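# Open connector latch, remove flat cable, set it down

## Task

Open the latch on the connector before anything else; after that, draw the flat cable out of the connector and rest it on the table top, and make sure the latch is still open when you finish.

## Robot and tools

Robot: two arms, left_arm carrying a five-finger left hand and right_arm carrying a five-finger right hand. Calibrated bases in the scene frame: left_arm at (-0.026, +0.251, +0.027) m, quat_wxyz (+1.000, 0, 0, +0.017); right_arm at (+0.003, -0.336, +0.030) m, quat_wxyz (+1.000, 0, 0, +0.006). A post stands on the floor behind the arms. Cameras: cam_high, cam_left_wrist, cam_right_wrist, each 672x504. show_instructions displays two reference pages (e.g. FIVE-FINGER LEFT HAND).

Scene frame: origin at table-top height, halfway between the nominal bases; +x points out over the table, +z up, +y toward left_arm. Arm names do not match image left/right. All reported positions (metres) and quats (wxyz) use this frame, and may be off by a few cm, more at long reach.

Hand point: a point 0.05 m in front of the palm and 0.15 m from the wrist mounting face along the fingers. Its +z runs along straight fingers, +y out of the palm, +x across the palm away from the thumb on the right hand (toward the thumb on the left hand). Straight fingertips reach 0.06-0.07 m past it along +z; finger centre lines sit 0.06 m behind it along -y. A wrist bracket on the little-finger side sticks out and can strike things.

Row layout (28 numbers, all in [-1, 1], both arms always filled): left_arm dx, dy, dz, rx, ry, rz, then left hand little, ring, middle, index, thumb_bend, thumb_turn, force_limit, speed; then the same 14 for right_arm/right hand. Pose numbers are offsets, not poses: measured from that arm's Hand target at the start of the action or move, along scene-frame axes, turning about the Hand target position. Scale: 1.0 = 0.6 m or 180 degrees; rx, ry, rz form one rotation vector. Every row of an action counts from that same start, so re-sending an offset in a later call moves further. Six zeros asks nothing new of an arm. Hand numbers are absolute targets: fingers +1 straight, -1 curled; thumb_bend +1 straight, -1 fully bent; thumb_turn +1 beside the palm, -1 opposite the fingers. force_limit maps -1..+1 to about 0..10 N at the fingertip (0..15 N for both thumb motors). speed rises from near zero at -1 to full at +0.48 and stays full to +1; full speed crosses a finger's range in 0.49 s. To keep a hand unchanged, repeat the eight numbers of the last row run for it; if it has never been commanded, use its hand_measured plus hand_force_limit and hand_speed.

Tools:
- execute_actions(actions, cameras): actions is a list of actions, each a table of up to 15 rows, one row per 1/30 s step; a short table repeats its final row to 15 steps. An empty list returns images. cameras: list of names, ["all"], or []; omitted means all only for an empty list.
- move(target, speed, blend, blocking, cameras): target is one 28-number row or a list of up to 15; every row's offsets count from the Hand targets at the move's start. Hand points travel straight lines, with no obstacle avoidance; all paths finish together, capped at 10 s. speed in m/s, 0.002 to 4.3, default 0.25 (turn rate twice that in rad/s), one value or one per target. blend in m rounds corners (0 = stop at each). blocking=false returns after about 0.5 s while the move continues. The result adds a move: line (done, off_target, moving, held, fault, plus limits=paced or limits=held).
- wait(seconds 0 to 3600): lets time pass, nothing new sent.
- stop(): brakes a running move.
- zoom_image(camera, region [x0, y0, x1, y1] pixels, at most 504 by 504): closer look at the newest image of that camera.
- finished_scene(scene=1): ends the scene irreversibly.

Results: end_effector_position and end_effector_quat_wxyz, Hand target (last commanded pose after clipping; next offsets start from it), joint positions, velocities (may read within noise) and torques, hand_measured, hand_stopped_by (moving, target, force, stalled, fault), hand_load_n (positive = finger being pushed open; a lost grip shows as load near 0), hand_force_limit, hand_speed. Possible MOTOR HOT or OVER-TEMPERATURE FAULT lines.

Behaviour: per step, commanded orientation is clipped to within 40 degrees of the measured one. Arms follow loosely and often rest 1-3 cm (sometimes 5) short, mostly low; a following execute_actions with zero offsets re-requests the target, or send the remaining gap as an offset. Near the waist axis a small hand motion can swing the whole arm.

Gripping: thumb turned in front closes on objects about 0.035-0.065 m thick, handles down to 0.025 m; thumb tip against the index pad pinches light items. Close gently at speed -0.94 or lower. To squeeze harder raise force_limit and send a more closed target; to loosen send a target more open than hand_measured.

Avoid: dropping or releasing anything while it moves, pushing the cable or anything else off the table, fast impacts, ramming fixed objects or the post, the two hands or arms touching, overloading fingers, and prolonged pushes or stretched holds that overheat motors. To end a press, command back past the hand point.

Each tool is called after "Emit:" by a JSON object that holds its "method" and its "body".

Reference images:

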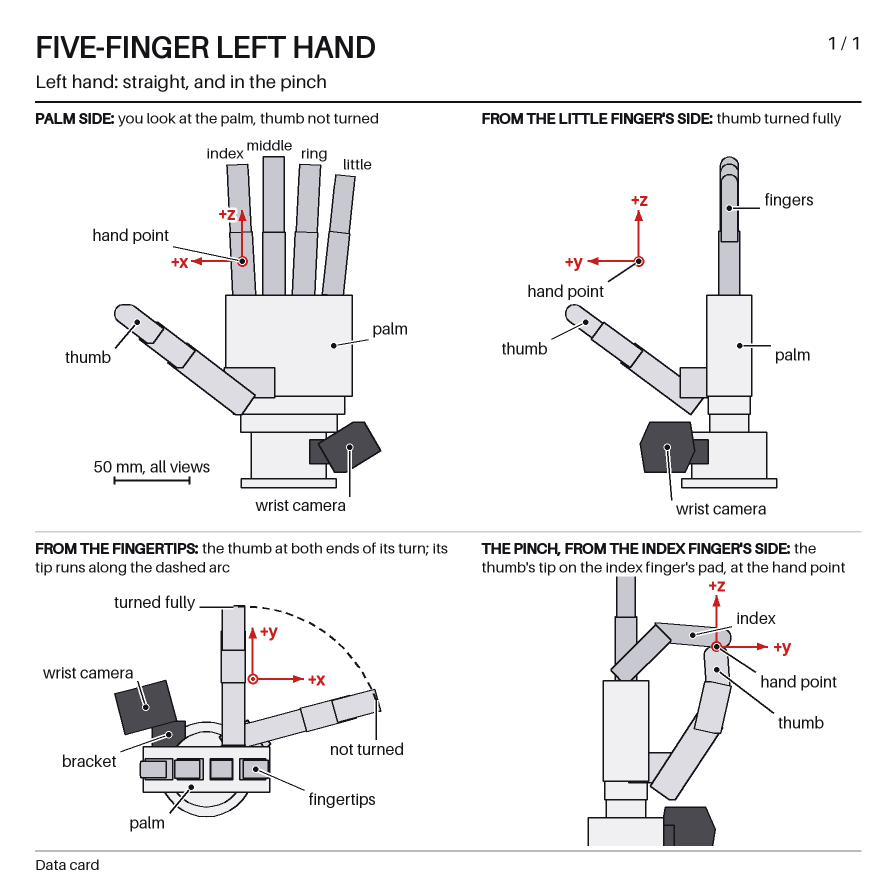

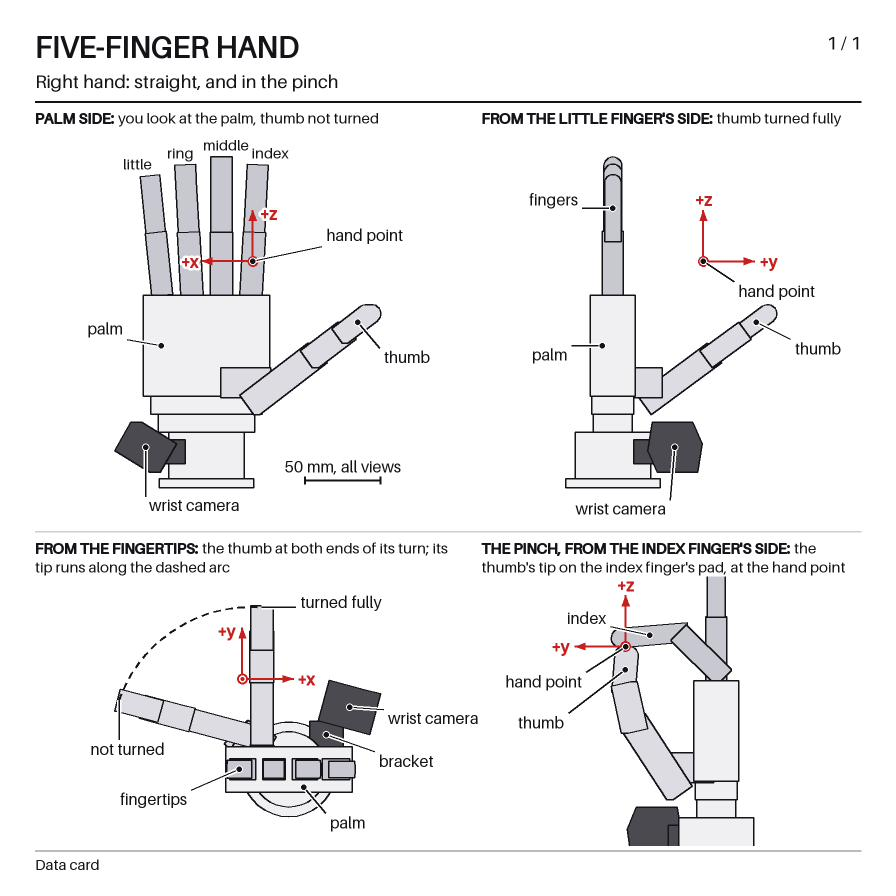

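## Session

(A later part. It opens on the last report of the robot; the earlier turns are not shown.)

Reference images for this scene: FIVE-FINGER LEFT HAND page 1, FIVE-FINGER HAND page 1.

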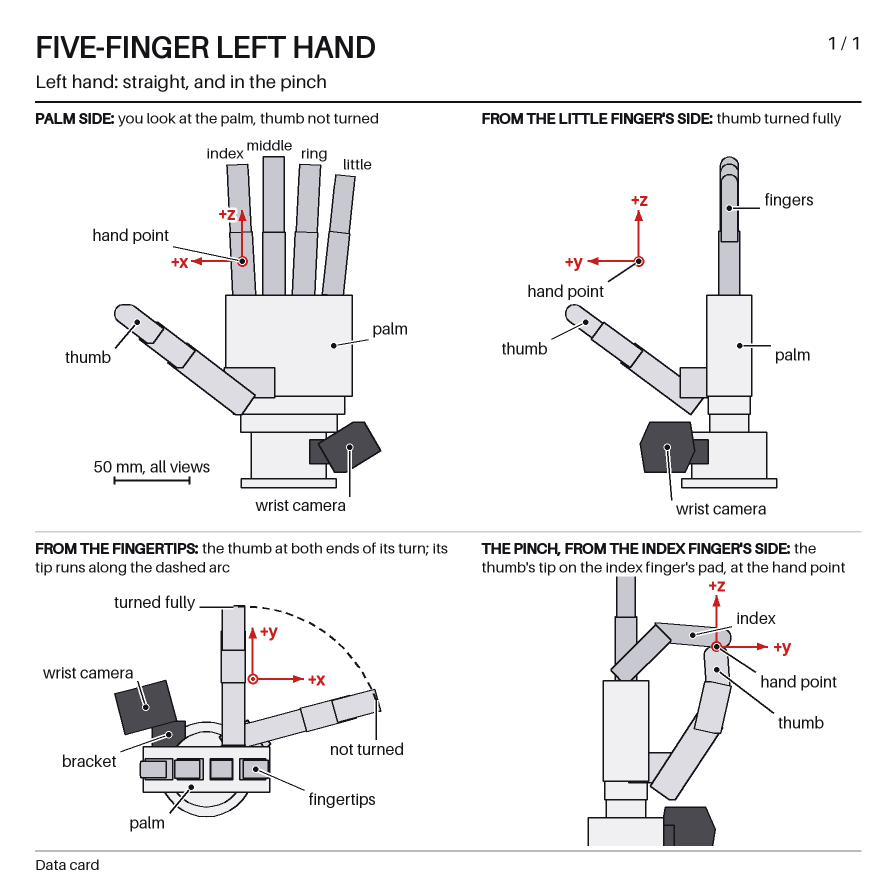

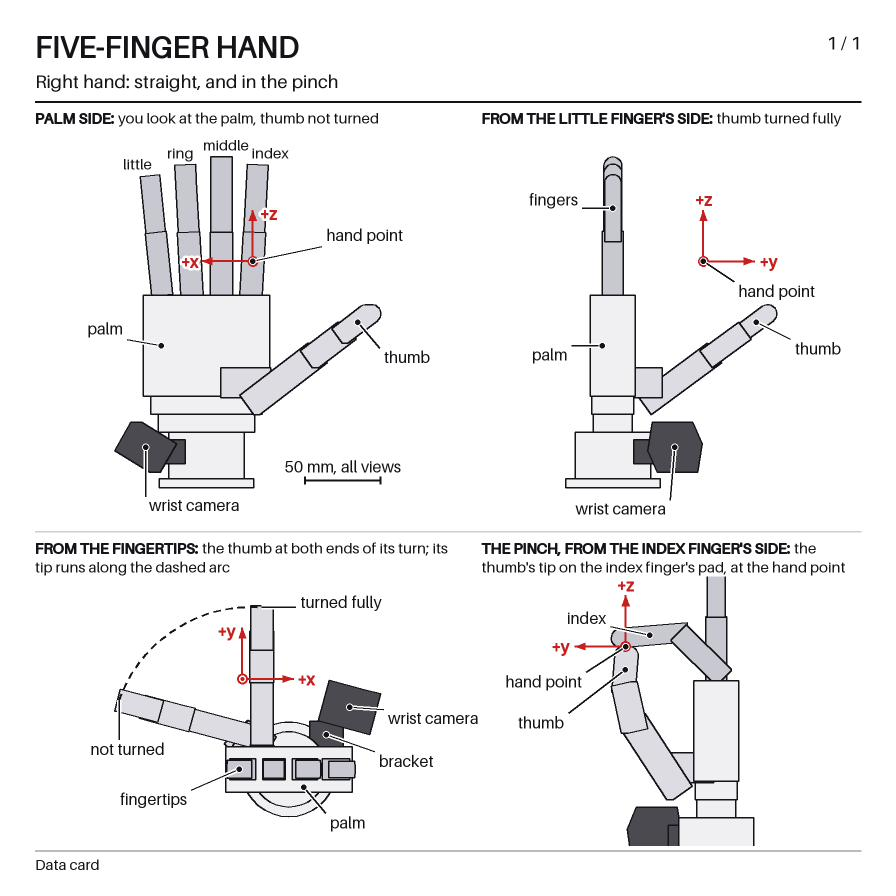

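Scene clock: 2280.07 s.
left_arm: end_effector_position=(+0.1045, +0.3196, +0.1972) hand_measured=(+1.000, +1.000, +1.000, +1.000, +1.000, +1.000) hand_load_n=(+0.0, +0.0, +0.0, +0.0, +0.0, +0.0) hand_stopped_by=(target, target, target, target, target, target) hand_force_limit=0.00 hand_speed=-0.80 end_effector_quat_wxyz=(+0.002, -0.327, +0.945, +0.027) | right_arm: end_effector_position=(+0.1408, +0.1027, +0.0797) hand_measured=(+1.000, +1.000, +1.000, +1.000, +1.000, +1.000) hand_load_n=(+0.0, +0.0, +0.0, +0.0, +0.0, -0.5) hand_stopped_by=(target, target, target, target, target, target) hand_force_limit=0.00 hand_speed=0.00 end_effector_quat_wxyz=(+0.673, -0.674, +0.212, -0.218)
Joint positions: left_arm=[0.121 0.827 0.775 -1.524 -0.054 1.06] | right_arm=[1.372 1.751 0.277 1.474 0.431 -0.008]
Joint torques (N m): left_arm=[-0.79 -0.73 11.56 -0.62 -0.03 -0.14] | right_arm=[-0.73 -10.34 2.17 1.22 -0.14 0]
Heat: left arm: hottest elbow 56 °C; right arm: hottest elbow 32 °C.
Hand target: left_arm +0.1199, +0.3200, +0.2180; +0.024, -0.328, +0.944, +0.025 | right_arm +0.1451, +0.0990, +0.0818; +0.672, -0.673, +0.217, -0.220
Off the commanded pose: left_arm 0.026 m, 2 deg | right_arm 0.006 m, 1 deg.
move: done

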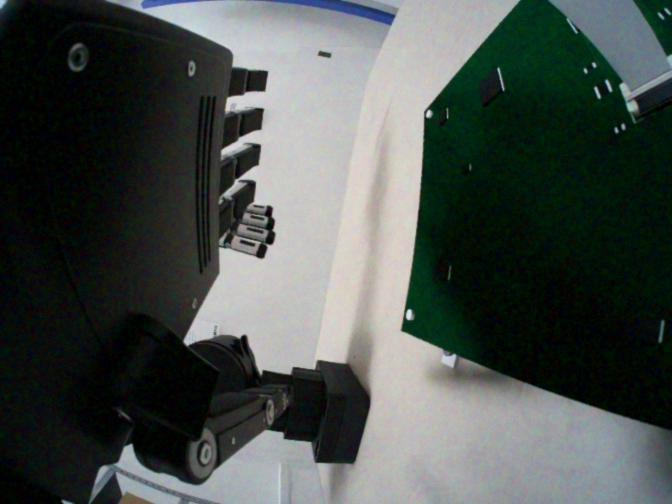

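Emit:
{"method": "move", "body": {"target": [[0,0,0,0,0,0,1,1,1,1,1,1,0,-0.8,0,0,0.147,0,0,0,1,1,1,1,1,1,0,0.0],[0,0,0,0,0,0,1,1,1,1,1,1,0,-0.8,-0.1002,-0.215,0.157,-0.4987,0.1256,0.2243,0,-1,-1,-1,1,1,0,0.0]], "speed": 0.14, "cameras": ["cam_right_wrist", "cam_high"]}}

Scene clock: 2390.40 s.
left_arm: end_effector_position=(+0.1045, +0.3196, +0.1972) hand_measured=(+1.000, +1.000, +1.000, +1.000, +1.000, +1.000) hand_load_n=(+0.0, +0.0, +0.0, +0.0, +0.0, +0.0) hand_stopped_by=(target, target, target, target, target, target) hand_force_limit=0.00 hand_speed=-0.80 end_effector_quat_wxyz=(+0.002, -0.327, +0.945, +0.027) | right_arm: end_effector_position=(+0.0826, -0.0479, +0.1630) hand_measured=(+0.000, -1.000, -1.000, -1.000, +1.000, +1.000) hand_load_n=(+0.5, +0.0, +0.0, +0.0, +0.0, +0.0) hand_stopped_by=(target, target, target, target, target, target) hand_force_limit=0.00 hand_speed=0.00 end_effector_quat_wxyz=(+0.019, +0.995, +0.093, -0.042)
Joint positions: left_arm=[0.121 0.827 0.775 -1.524 -0.054 1.06] | right_arm=[1.254 1.392 1.075 -1.322 -0.062 -0.494]
Joint torques (N m): left_arm=[-0.79 -0.62 11.59 -0.64 -0.03 -0.15] | right_arm=[1.38 -9.11 12.96 -0.34 -0.01 -0.12]
Heat: left arm: hottest elbow 56 °C; right arm: hottest elbow 34 °C.
Hand target: left_arm +0.1199, +0.3200, +0.2180; +0.024, -0.328, +0.944, +0.025 | right_arm +0.0850, -0.0301, +0.1761; +0.004, +0.994, +0.104, -0.034
Off the commanded pose: left_arm 0.026 m, 2 deg | right_arm 0.022 m, 2 deg.
move: off_target (right_arm); target 2's new numbers were sent with right_arm's hand 0.022 m and 2 deg from that target
Images, in order (width x height): cam_high 672x504, cam_right_wrist 672x504.

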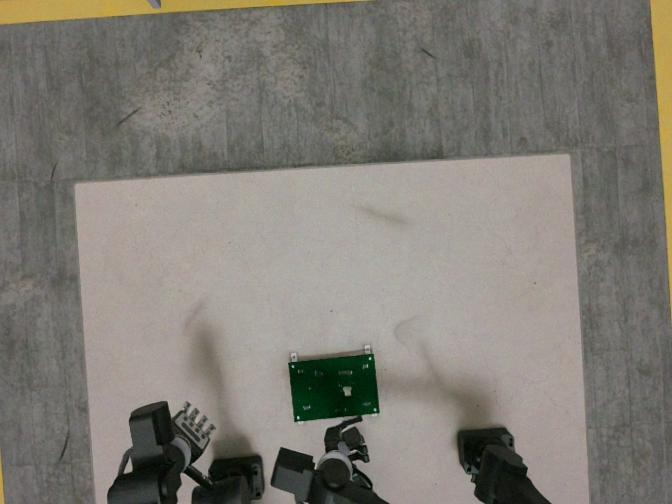

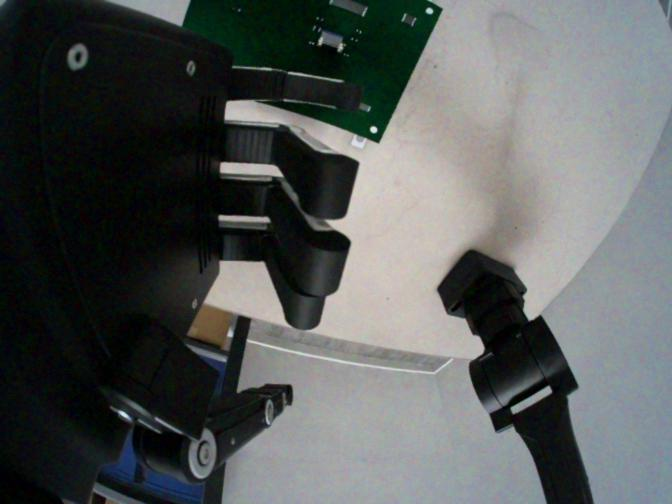

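Emit:
{"method": "move", "body": {"target": [0,0,0,0,0,0,1,1,1,1,1,1,0,-0.8,0.008,0.01,-0.14,0,0,0,0,-1,-1,-1,1,1,0,0.0], "speed": 0.1, "cameras": ["cam_right_wrist", "cam_high"]}}

Emit:
{"method": "zoom_image", "body": {"camera": "cam_high", "region": [325, 375, 385, 435]}}

Scene clock: 2396.43 s.
left_arm: end_effector_position=(+0.1045, +0.3196, +0.1972) hand_measured=(+1.000, +1.000, +1.000, +1.000, +1.000, +1.000) hand_load_n=(+0.0, +0.0, +0.0, +0.0, +0.0, +0.0) hand_stopped_by=(target, target, target, target, target, target) hand_force_limit=0.00 hand_speed=-0.80 end_effector_quat_wxyz=(+0.002, -0.327, +0.945, +0.027) | right_arm: end_effector_position=(+0.0905, -0.0247, +0.0958) hand_measured=(+0.000, -1.000, -1.000, -1.000, +1.000, +1.000) hand_load_n=(+0.0, +0.0, +0.5, +0.0, +0.0, +0.0) hand_stopped_by=(target, target, target, target, target, target) hand_force_limit=0.00 hand_speed=0.00 end_effector_quat_wxyz=(+0.004, +0.995, +0.097, -0.035)
Joint positions: left_arm=[0.121 0.827 0.775 -1.524 -0.054 1.06] | right_arm=[1.254 1.503 1.008 -1.111 -0.062 -0.501]
Joint torques (N m): left_arm=[-0.97 -0.67 11.58 -0.59 -0.02 -0.15] | right_arm=[0.67 -10.75 7.61 0.4 -0.01 -0.14]
Heat: left arm: hottest elbow 56 °C; right arm: hottest elbow 35 °C.
Hand target: left_arm +0.1199, +0.3200, +0.2180; +0.024, -0.328, +0.944, +0.025 | right_arm +0.0898, -0.0240, +0.0920; +0.004, +0.994, +0.104, -0.034
Off the commanded pose: left_arm 0.026 m, 2 deg | right_arm 0.004 m, 1 deg.
move: done
Images, in order (width x height): cam_high 672x504, cam_right_wrist 672x504.

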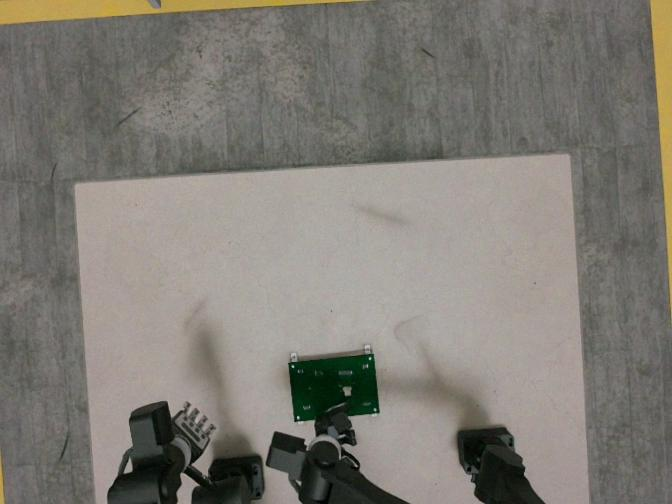

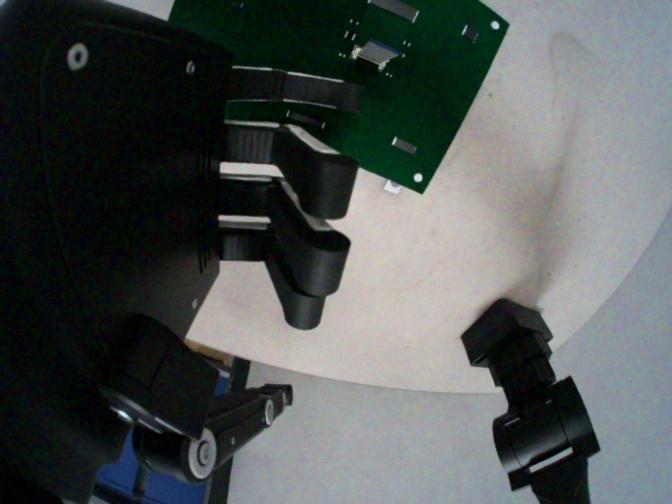

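Scaled by 8.400 from the camera's image (finer frame: 960x720).

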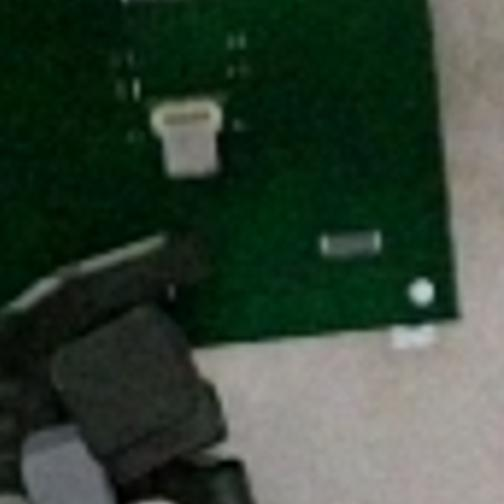

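Emit:
{"method": "move", "body": {"target": [0,0,0,0,0,0,1,1,1,1,1,1,0,-0.8,0.007,0.005,-0.0417,0,0,0,0,-1,-1,-1,1,1,0,0.0], "speed": 0.06, "cameras": ["cam_right_wrist", "cam_high"]}}

Emit:
{"method": "zoom_image", "body": {"camera": "cam_high", "region": [325, 375, 385, 435]}}

Emit:
{"method": "zoom_image", "body": {"camera": "cam_right_wrist", "region": [305, 30, 405, 110]}}

Scene clock: 2405.50 s.
left_arm: end_effector_position=(+0.1045, +0.3196, +0.1972) hand_measured=(+1.000, +1.000, +1.000, +1.000, +1.000, +1.000) hand_load_n=(+0.0, +0.0, +0.0, +0.0, +0.0, +0.0) hand_stopped_by=(target, target, target, target, target, target) hand_force_limit=0.00 hand_speed=-0.80 end_effector_quat_wxyz=(+0.002, -0.327, +0.945, +0.027) | right_arm: end_effector_position=(+0.0924, -0.0203, +0.0713) hand_measured=(+0.000, -1.000, -1.000, -1.000, +1.000, +1.000) hand_load_n=(+0.0, +0.0, +0.0, +0.0, -0.5, +0.0) hand_stopped_by=(target, target, target, target, target, target) hand_force_limit=0.00 hand_speed=0.00 end_effector_quat_wxyz=(+0.003, +0.994, +0.101, -0.035)
Joint positions: left_arm=[0.121 0.827 0.775 -1.524 -0.054 1.06] | right_arm=[1.254 1.548 0.986 -1.043 -0.061 -0.509]
Joint torques (N m): left_arm=[-0.79 -0.67 11.58 -0.61 -0.03 -0.15] | right_arm=[0.15 -10.64 7.3 0.39 -0.04 -0.13]
Heat: left arm: hottest elbow 57 °C; right arm: hottest elbow 35 °C.
Hand target: left_arm +0.1199, +0.3200, +0.2180; +0.024, -0.328, +0.944, +0.025 | right_arm +0.0940, -0.0210, +0.0671; +0.004, +0.994, +0.104, -0.034
Off the commanded pose: left_arm 0.026 m, 2 deg | right_arm 0.005 m, 0 deg.
move: done
Images, in order (width x height): cam_high 672x504, cam_right_wrist 672x504.

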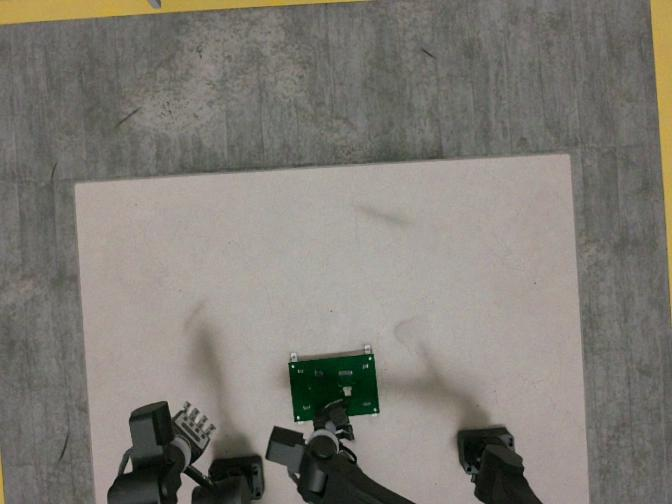

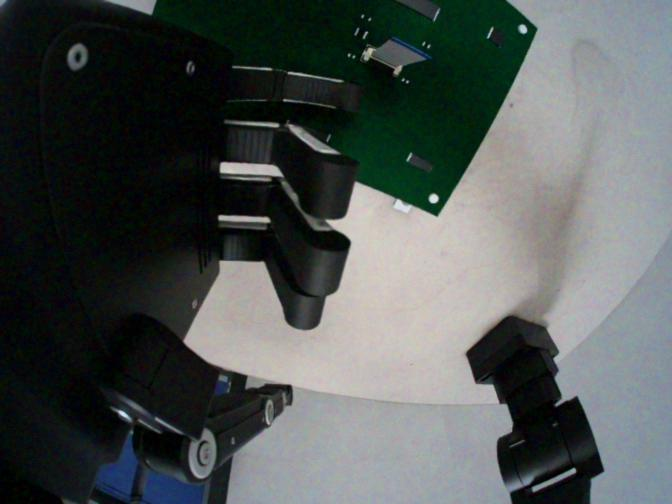

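Scaled by 8.400 from the camera's image (finer frame: 960x720).

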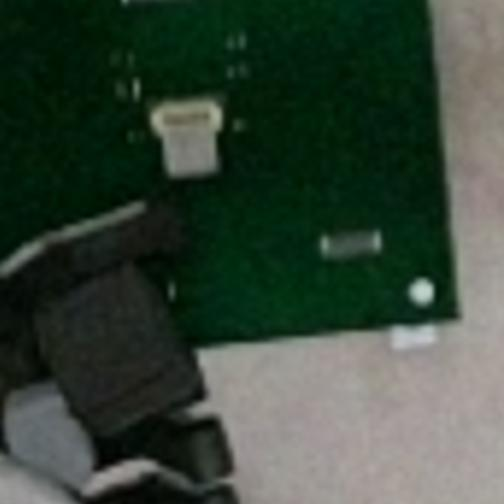

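Scaled by 5.040 from the camera's image (finer frame: 960x720).

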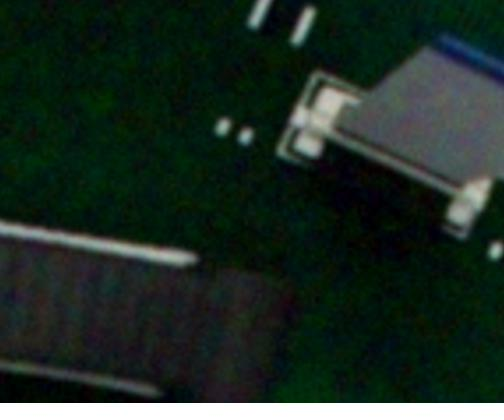

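Emit:
{"method": "move", "body": {"target": [0,0,0,0,0,0,1,1,1,1,1,1,0,-0.8,0.006,-0.005,-0.0133,0,0,0,0,-1,-1,-1,1,1,0,0.0], "speed": 0.04, "cameras": ["cam_right_wrist", "cam_high"]}}

Emit:
{"method": "zoom_image", "body": {"camera": "cam_high", "region": [325, 375, 385, 435]}}

Emit:
{"method": "zoom_image", "body": {"camera": "cam_right_wrist", "region": [305, 30, 405, 110]}}

Scene clock: 2411.20 s.
left_arm: end_effector_position=(+0.1045, +0.3196, +0.1972) hand_measured=(+1.000, +1.000, +1.000, +1.000, +1.000, +1.000) hand_load_n=(+0.0, +0.0, +0.0, +0.5, +0.0, +0.0) hand_stopped_by=(target, target, target, target, target, target) hand_force_limit=0.00 hand_speed=-0.80 end_effector_quat_wxyz=(+0.002, -0.327, +0.945, +0.027) | right_arm: end_effector_position=(+0.0931, -0.0217, +0.0646) hand_measured=(+0.000, -1.000, -1.000, -1.000, +1.000, +1.000) hand_load_n=(+0.5, +0.0, +0.0, +0.5, +0.0, +0.0) hand_stopped_by=(target, target, target, target, target, target) hand_force_limit=0.00 hand_speed=0.00 end_effector_quat_wxyz=(+0.001, +0.994, +0.106, -0.034)
Joint positions: left_arm=[0.121 0.827 0.775 -1.524 -0.054 1.06] | right_arm=[1.253 1.553 0.972 -1.02 -0.061 -0.519]
Joint torques (N m): left_arm=[-0.85 -0.62 11.55 -0.62 -0.03 -0.14] | right_arm=[-0.73 -10.4 7.13 0.36 -0.02 -0.14]
Heat: left arm: hottest elbow 57 °C; right arm: hottest elbow 35 °C.
Hand target: left_arm +0.1199, +0.3200, +0.2180; +0.024, -0.328, +0.944, +0.025 | right_arm +0.0976, -0.0241, +0.0590; +0.004, +0.994, +0.104, -0.035
Off the commanded pose: left_arm 0.026 m, 2 deg | right_arm 0.007 m, 0 deg.
move: done
Images, in order (width x height): cam_high 672x504, cam_right_wrist 672x504.

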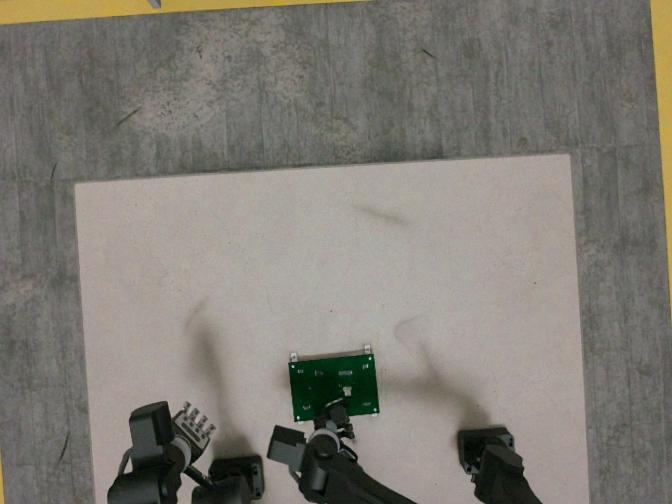

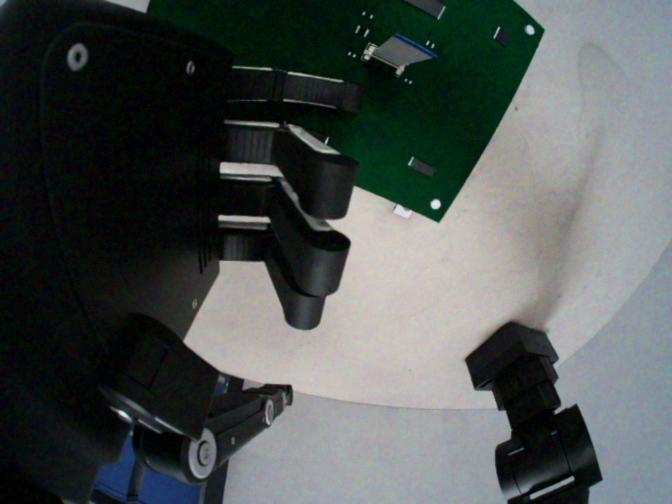

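Scaled by 8.400 from the camera's image (finer frame: 960x720).

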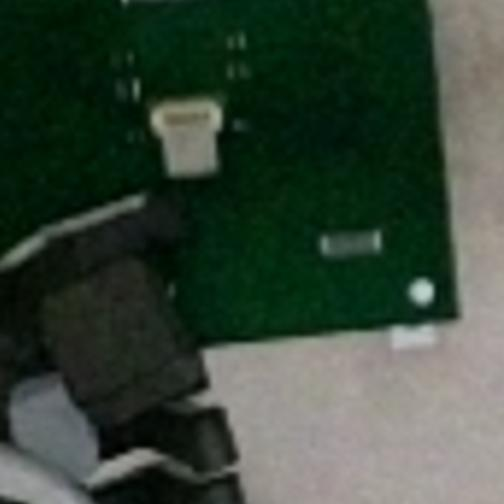

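Scaled by 5.040 from the camera's image (finer frame: 960x720).

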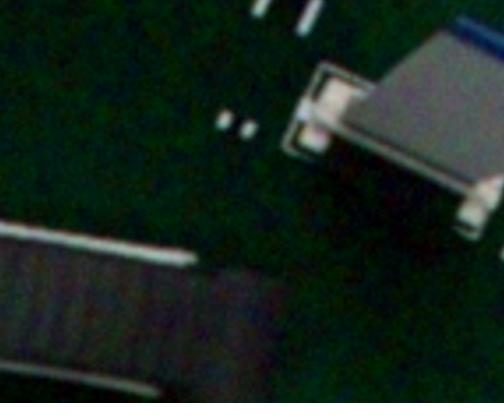

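Emit:
{"method": "move", "body": {"target": [0,0,0,0,0,0,1,1,1,1,1,1,0,-0.8,0.0117,-0.004,-0.003,0,0,0,0,-1,-1,-1,1,1,0,0.0], "speed": 0.04, "cameras": ["cam_right_wrist", "cam_high"]}}

Emit:
{"method": "zoom_image", "body": {"camera": "cam_high", "region": [325, 375, 385, 435]}}

Emit:
{"method": "zoom_image", "body": {"camera": "cam_right_wrist", "region": [305, 30, 405, 110]}}

Scene clock: 2415.70 s.
left_arm: end_effector_position=(+0.1045, +0.3196, +0.1972) hand_measured=(+1.000, +1.000, +1.000, +1.000, +1.000, +1.000) hand_load_n=(+0.0, +0.0, -0.5, +0.0, +0.0, +0.0) hand_stopped_by=(target, target, target, target, target, target) hand_force_limit=0.00 hand_speed=-0.80 end_effector_quat_wxyz=(+0.002, -0.327, +0.945, +0.027) | right_arm: end_effector_position=(+0.1007, -0.0231, +0.0636) hand_measured=(+0.000, -1.000, -1.000, -1.000, +1.000, +1.000) hand_load_n=(+0.0, +0.0, +0.0, +0.0, -0.5, +0.0) hand_stopped_by=(target, target, target, target, target, target) hand_force_limit=0.00 hand_speed=0.00 end_effector_quat_wxyz=(+0.000, +0.994, +0.105, -0.033)
Joint positions: left_arm=[0.121 0.827 0.775 -1.524 -0.054 1.06] | right_arm=[1.234 1.554 0.972 -1.016 -0.06 -0.537]
Joint torques (N m): left_arm=[-0.79 -0.67 11.59 -0.61 -0.03 -0.14] | right_arm=[-0.73 -10.17 6.84 0.38 -0.03 -0.1]
Heat: left arm: hottest elbow 57 °C; right arm: hottest elbow 35 °C.
Hand target: left_arm +0.1199, +0.3200, +0.2180; +0.024, -0.328, +0.944, +0.025 | right_arm +0.1046, -0.0266, +0.0572; +0.004, +0.994, +0.104, -0.034
Off the commanded pose: left_arm 0.026 m, 2 deg | right_arm 0.008 m, 1 deg.
move: done
Images, in order (width x height): cam_high 672x504, cam_right_wrist 672x504.

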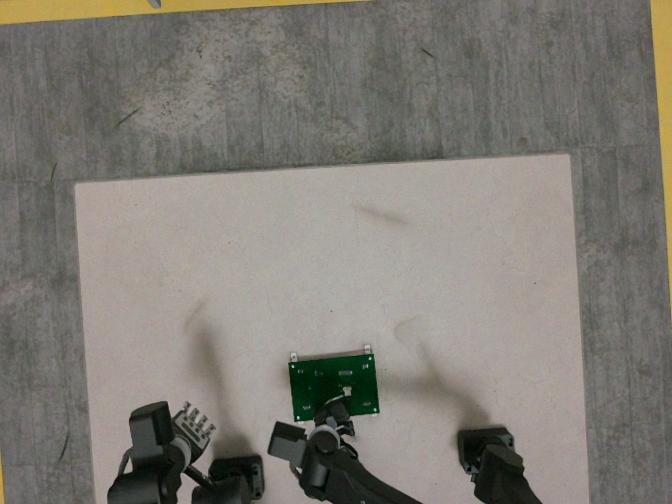

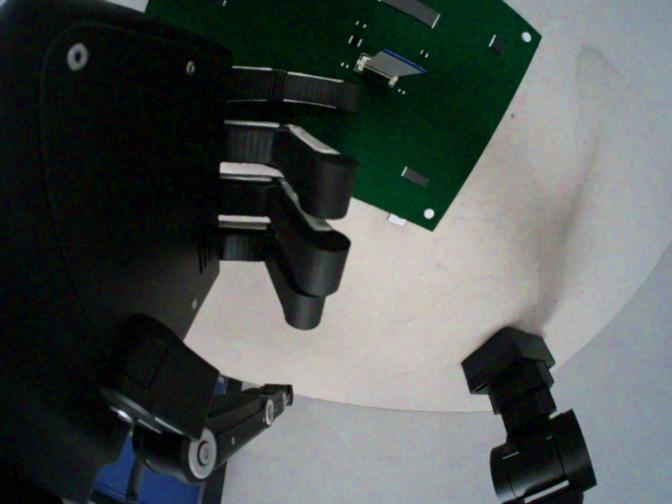

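Scaled by 8.400 from the camera's image (finer frame: 960x720).

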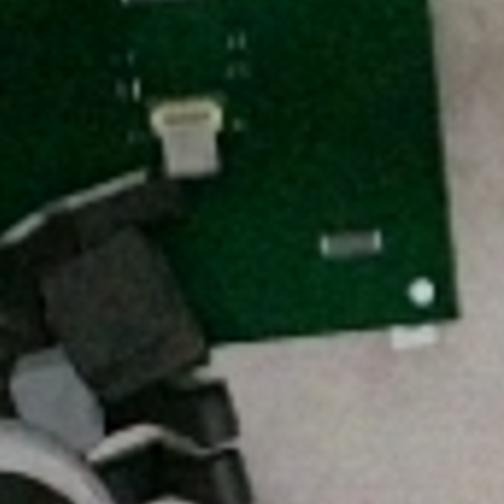

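Scaled by 5.040 from the camera's image (finer frame: 960x720).

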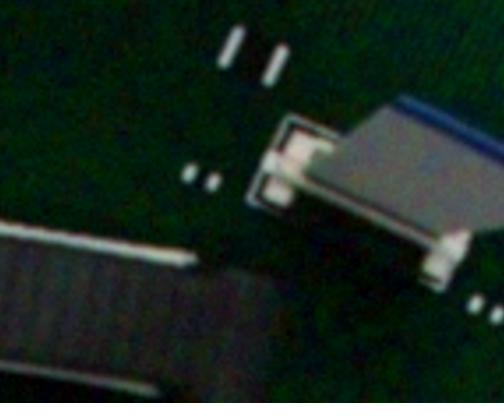

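Emit:
{"method": "move", "body": {"target": [0,0,0,0,0,0,1,1,1,1,1,1,0,-0.8,0.001,-0.004,-0.007,0,0,0,0,-1,-1,-1,1,1,0,0.0], "speed": 0.04}}

Scene clock: 2420.20 s.
left_arm: end_effector_position=(+0.1045, +0.3196, +0.1972) hand_measured=(+1.000, +1.000, +1.000, +1.000, +1.000, +1.000) hand_load_n=(+0.0, +0.0, +0.0, +0.0, +0.0, +0.0) hand_stopped_by=(target, target, target, target, target, target) hand_force_limit=0.00 hand_speed=-0.80 end_effector_quat_wxyz=(+0.002, -0.327, +0.945, +0.027) | right_arm: end_effector_position=(+0.1006, -0.0258, +0.0597) hand_measured=(+0.000, -1.000, -1.000, -1.000, +1.000, +1.000) hand_load_n=(-1.5, +0.0, +0.5, +0.0, +0.0, +0.0) hand_stopped_by=(target, target, target, target, target, target) hand_force_limit=0.00 hand_speed=0.00 end_effector_quat_wxyz=(+0.001, +0.994, +0.106, -0.033)
Joint positions: left_arm=[0.121 0.827 0.775 -1.524 -0.054 1.06] | right_arm=[1.232 1.556 0.961 -1.005 -0.06 -0.541]
Joint torques (N m): left_arm=[-0.79 -0.62 11.56 -0.62 -0.03 -0.14] | right_arm=[-0.79 -10.11 6.84 0.47 -0.04 -0.13]
Heat: left arm: hottest elbow 57 °C; right arm: hottest elbow 35 °C.
Hand target: left_arm +0.1199, +0.3200, +0.2180; +0.024, -0.328, +0.944, +0.025 | right_arm +0.1052, -0.0290, +0.0530; +0.004, +0.994, +0.104, -0.035
Off the commanded pose: left_arm 0.026 m, 2 deg | right_arm 0.009 m, 0 deg.
move: done

Emit:
{"method": "move", "body": {"target": [0,0,0,0,0,0,1,1,1,1,1,1,0,-0.8,0.01,0,0.006,0,0,0,0,-1,-1,-1,1,1,0,0.0], "speed": 0.03, "cameras": ["cam_right_wrist", "cam_high"]}}

Emit:
{"method": "zoom_image", "body": {"camera": "cam_high", "region": [325, 375, 385, 435]}}

Emit:
{"method": "zoom_image", "body": {"camera": "cam_right_wrist", "region": [305, 30, 405, 110]}}

Scene clock: 2426.80 s.
left_arm: end_effector_position=(+0.1045, +0.3196, +0.1972) hand_measured=(+1.000, +1.000, +1.000, +1.000, +1.000, +1.000) hand_load_n=(+0.0, +0.0, +0.0, +0.0, +0.0, +0.0) hand_stopped_by=(target, target, target, target, target, target) hand_force_limit=0.00 hand_speed=-0.80 end_effector_quat_wxyz=(+0.002, -0.327, +0.945, +0.027) | right_arm: end_effector_position=(+0.1051, -0.0272, +0.0596) hand_measured=(+0.000, -1.000, -1.000, -1.000, +1.000, +1.000) hand_load_n=(-2.0, +0.0, +0.0, +0.0, +0.0, +0.0) hand_stopped_by=(target, target, target, target, target, target) hand_force_limit=0.00 hand_speed=0.00 end_effector_quat_wxyz=(+0.000, +0.994, +0.105, -0.033)
Joint positions: left_arm=[0.121 0.827 0.775 -1.524 -0.054 1.06] | right_arm=[1.22 1.556 0.961 -1.005 -0.06 -0.551]
Joint torques (N m): left_arm=[-0.79 -0.67 11.59 -0.64 -0.02 -0.14] | right_arm=[-1.26 -10.23 7.6 0.01 -0.02 -0.17]
Heat: left arm: hottest elbow 57 °C; right arm: hottest elbow 35 °C.
Hand target: left_arm +0.1199, +0.3200, +0.2180; +0.024, -0.328, +0.944, +0.025 | right_arm +0.1112, -0.0290, +0.0566; +0.004, +0.994, +0.104, -0.035
Off the commanded pose: left_arm 0.026 m, 2 deg | right_arm 0.007 m, 0 deg.
move: done
Images, in order (width x height): cam_high 672x504, cam_right_wrist 672x504.

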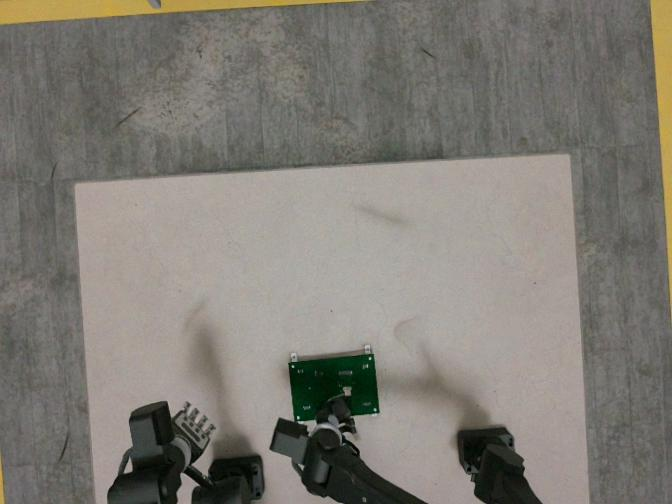

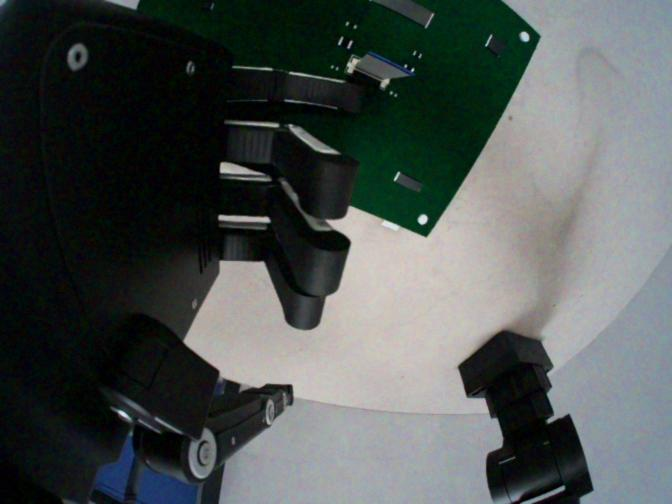

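Scaled by 8.400 from the camera's image (finer frame: 960x720).

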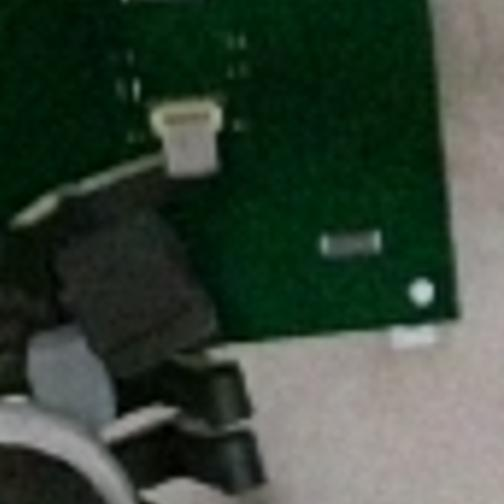

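Scaled by 5.040 from the camera's image (finer frame: 960x720).

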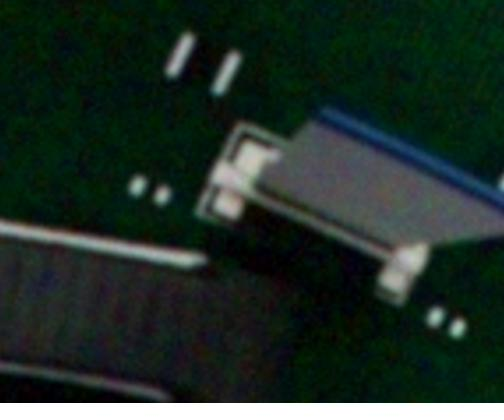

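Emit:
{"method": "move", "body": {"target": [0,0,0,0,0,0,1,1,1,1,1,1,0,-0.8,0.016,0.002,0.0,0,0,0,0,-1,-1,-1,1,1,0,0.0], "speed": 0.03, "cameras": ["cam_right_wrist", "cam_high"]}}

Emit:
{"method": "zoom_image", "body": {"camera": "cam_right_wrist", "region": [305, 30, 405, 110]}}

Scene clock: 2431.17 s.
left_arm: end_effector_position=(+0.1045, +0.3196, +0.1972) hand_measured=(+1.000, +1.000, +1.000, +1.000, +1.000, +1.000) hand_load_n=(+0.0, +0.0, +0.0, +0.0, +0.0, +0.0) hand_stopped_by=(target, target, target, target, target, target) hand_force_limit=0.00 hand_speed=-0.80 end_effector_quat_wxyz=(+0.002, -0.327, +0.945, +0.027) | right_arm: end_effector_position=(+0.1079, -0.0281, +0.0596) hand_measured=(+0.000, -1.000, -1.000, -1.000, +1.000, +1.000) hand_load_n=(-4.0, +0.5, +0.0, +0.0, +0.0, +0.0) hand_stopped_by=(target, target, target, target, target, target) hand_force_limit=0.00 hand_speed=0.00 end_effector_quat_wxyz=(-0.001, +0.994, +0.106, -0.036)
Joint positions: left_arm=[0.121 0.827 0.775 -1.524 -0.054 1.06] | right_arm=[1.21 1.556 0.961 -1.005 -0.066 -0.562]
Joint torques (N m): left_arm=[-0.79 -0.62 11.55 -0.62 -0.03 -0.14] | right_arm=[-1.96 -9.35 8.8 -0.1 0.29 -0.24]
Heat: left arm: hottest elbow 57 °C; right arm: hottest elbow 34 °C.
Hand target: left_arm +0.1199, +0.3200, +0.2180; +0.024, -0.328, +0.944, +0.025 | right_arm +0.1207, -0.0278, +0.0566; +0.004, +0.994, +0.104, -0.035
Off the commanded pose: left_arm 0.026 m, 2 deg | right_arm 0.013 m, 1 deg.
move: off_target (right_arm)
Images, in order (width x height): cam_high 672x504, cam_right_wrist 672x504.

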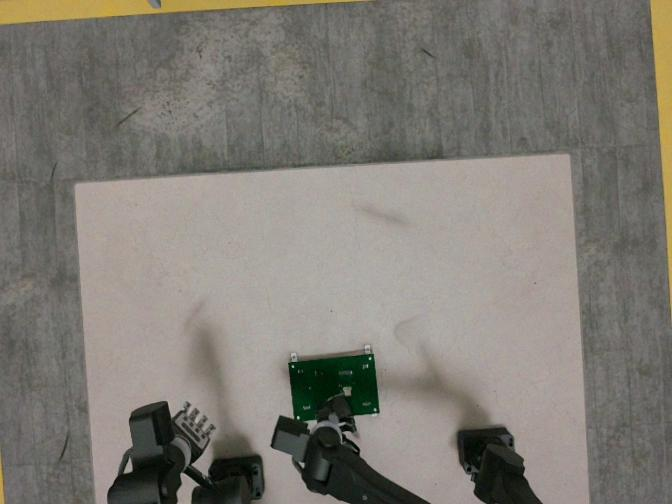

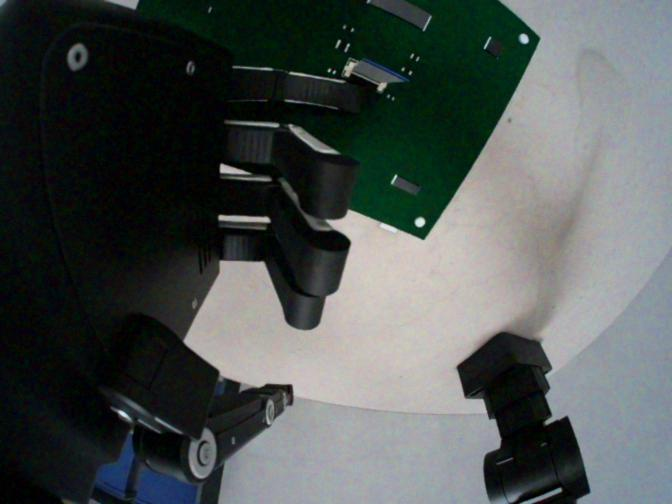

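Scaled by 5.040 from the camera's image (finer frame: 960x720).

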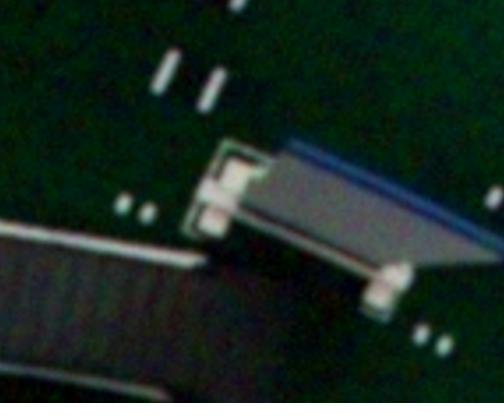

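Emit:
{"method": "move", "body": {"target": [[0,0,0,0,0,0,1,1,1,1,1,1,0,-0.8,0.008,0.0,0.0,0,0,0,0,-1,-1,-1,1,1,0,0.0],[0,0,0,0,0,0,1,1,1,1,1,1,0,-0.8,0.008,0.0,0.0,0,0,0,-0.12,-1,-1,-1,1,1,1,-0.3]], "speed": 0.03, "cameras": ["cam_right_wrist", "cam_high"]}}

Emit:
{"method": "zoom_image", "body": {"camera": "cam_right_wrist", "region": [305, 30, 405, 110]}}

Scene clock: 2439.97 s.
left_arm: end_effector_position=(+0.1045, +0.3196, +0.1972) hand_measured=(+1.000, +1.000, +1.000, +1.000, +1.000, +1.000) hand_load_n=(+0.0, +0.0, +0.0, +0.0, +0.0, +0.0) hand_stopped_by=(target, target, target, target, target, target) hand_force_limit=0.00 hand_speed=-0.80 end_effector_quat_wxyz=(+0.002, -0.327, +0.945, +0.027) | right_arm: end_effector_position=(+0.1119, -0.0315, +0.0566) hand_measured=(-0.120, -1.000, -1.000, -1.000, +1.000, +1.000) hand_load_n=(-6.0, +0.0, +0.0, +0.0, +0.0, +0.0) hand_stopped_by=(target, target, target, target, target, target) hand_force_limit=1.00 hand_speed=-0.30 end_effector_quat_wxyz=(+0.004, +0.994, +0.106, -0.040)
Joint positions: left_arm=[0.121 0.827 0.775 -1.524 -0.054 1.06] | right_arm=[1.197 1.566 0.961 -1.008 -0.067 -0.576]
Joint torques (N m): left_arm=[-0.79 -0.73 11.58 -0.61 -0.03 -0.14] | right_arm=[-1.85 -9.82 9.21 -0.03 0.32 -0.26]
Heat: left arm: hottest elbow 57 °C; right arm: hottest elbow 34 °C.
Hand target: left_arm +0.1199, +0.3200, +0.2180; +0.024, -0.328, +0.944, +0.025 | right_arm +0.1256, -0.0277, +0.0565; +0.004, +0.994, +0.104, -0.034
Off the commanded pose: left_arm 0.026 m, 2 deg | right_arm 0.014 m, 1 deg.
move: off_target (right_arm); target 2's new numbers were sent with right_arm's hand 0.017 m and 1 deg from that target
Images, in order (width x height): cam_high 672x504, cam_right_wrist 672x504.

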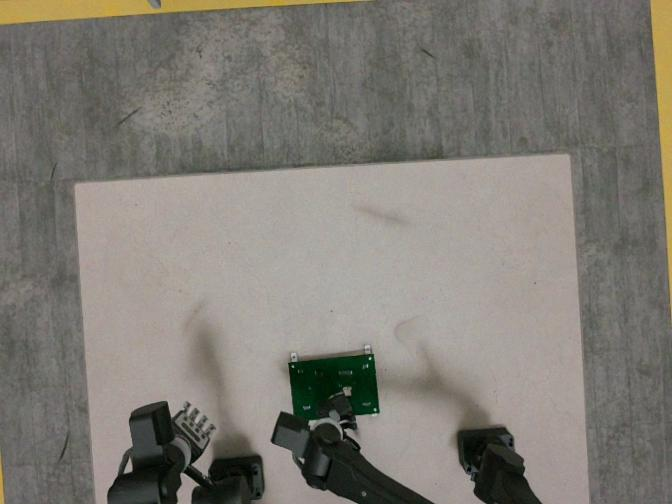

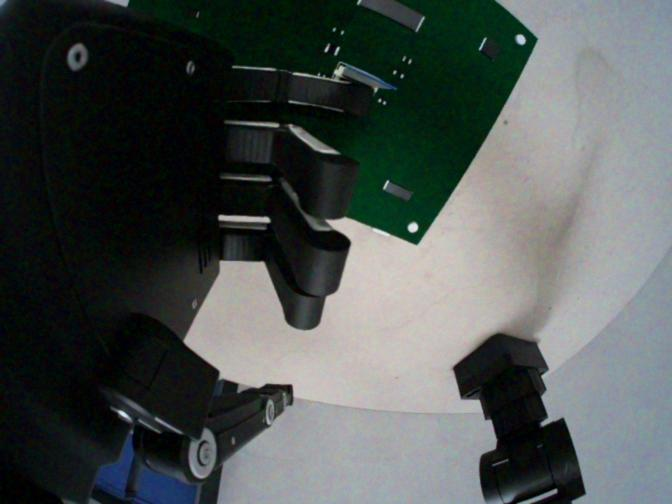

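Scaled by 5.040 from the camera's image (finer frame: 960x720).

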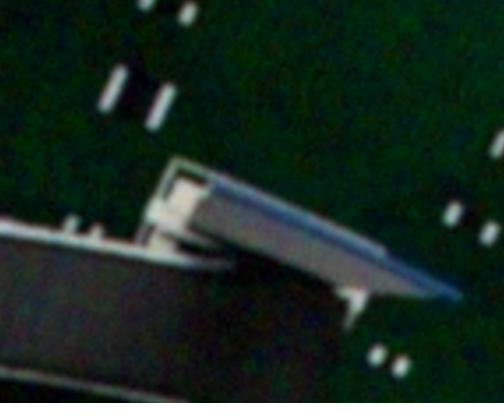

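Emit:
{"method": "zoom_image", "body": {"camera": "cam_right_wrist", "region": [330, 55, 400, 105]}}

Scaled by 7.200 from the camera's image (finer frame: 960x720).

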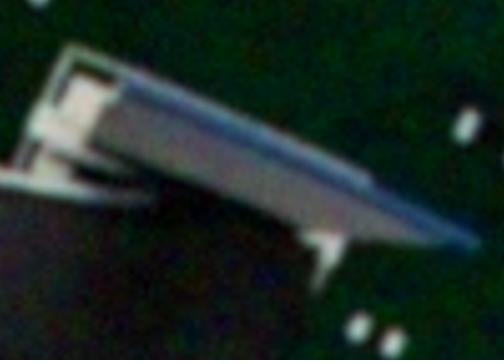

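Emit:
{"method": "move", "body": {"target": [0,0,0,0,0,0,1,1,1,1,1,1,0,-0.8,-0.035,0.0,0.012,0,0,0,-0.12,-1,-1,-1,1,1,1,-0.3], "speed": 0.05, "cameras": ["cam_right_wrist", "cam_high"]}}

Emit:
{"method": "zoom_image", "body": {"camera": "cam_right_wrist", "region": [330, 45, 400, 95]}}

Scene clock: 2452.93 s.
left_arm: end_effector_position=(+0.1045, +0.3196, +0.1972) hand_measured=(+1.000, +1.000, +1.000, +1.000, +1.000, +1.000) hand_load_n=(+0.0, +0.0, +0.0, +0.0, +0.0, +0.0) hand_stopped_by=(target, target, target, target, target, target) hand_force_limit=0.00 hand_speed=-0.80 end_effector_quat_wxyz=(+0.002, -0.327, +0.945, +0.027) | right_arm: end_effector_position=(+0.1080, -0.0317, +0.0574) hand_measured=(-0.120, -1.000, -1.000, -1.000, +1.000, +1.000) hand_load_n=(-0.5, +0.0, +0.0, +0.0, +0.0, +0.0) hand_stopped_by=(target, target, target, target, target, target) hand_force_limit=1.00 hand_speed=-0.30 end_effector_quat_wxyz=(+0.008, +0.994, +0.103, -0.037)
Joint positions: left_arm=[0.121 0.827 0.775 -1.524 -0.054 1.06] | right_arm=[1.208 1.565 0.961 -1.014 -0.06 -0.557]
Joint torques (N m): left_arm=[-0.91 -0.62 11.59 -0.64 -0.03 -0.14] | right_arm=[1.32 -12.4 8.1 -0.32 -0.06 0.01]
Heat: left arm: hottest elbow 57 °C; right arm: hottest elbow 35 °C.
Hand target: left_arm +0.1199, +0.3200, +0.2180; +0.024, -0.328, +0.944, +0.025 | right_arm +0.1046, -0.0277, +0.0638; +0.004, +0.994, +0.104, -0.034
Off the commanded pose: left_arm 0.026 m, 2 deg | right_arm 0.008 m, 1 deg.
move: done
Images, in order (width x height): cam_high 672x504, cam_right_wrist 672x504.

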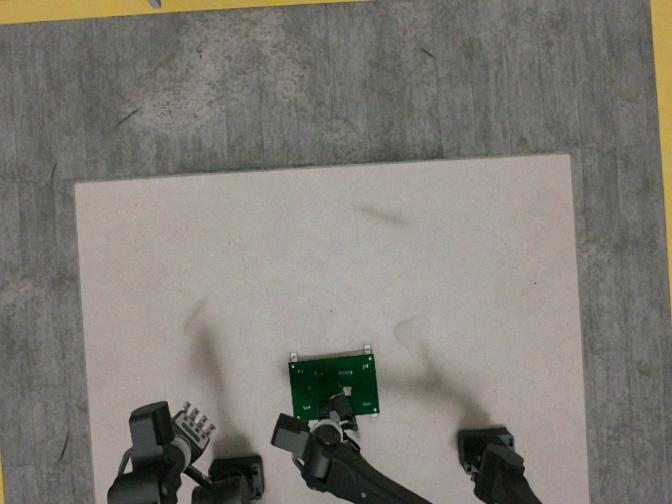

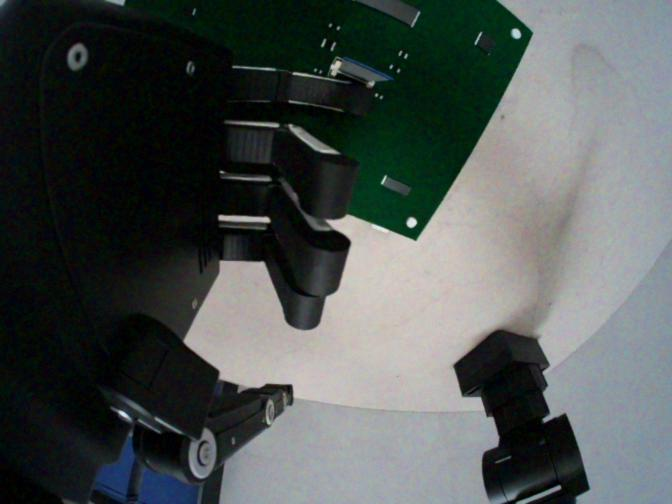

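Scaled by 7.200 from the camera's image (finer frame: 960x720).

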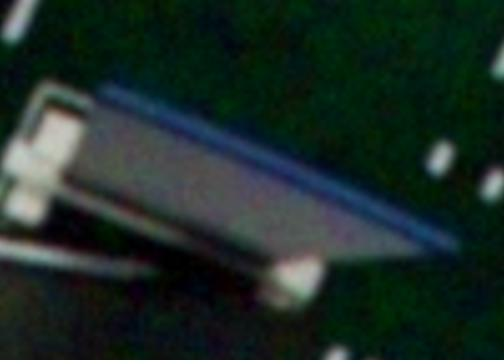

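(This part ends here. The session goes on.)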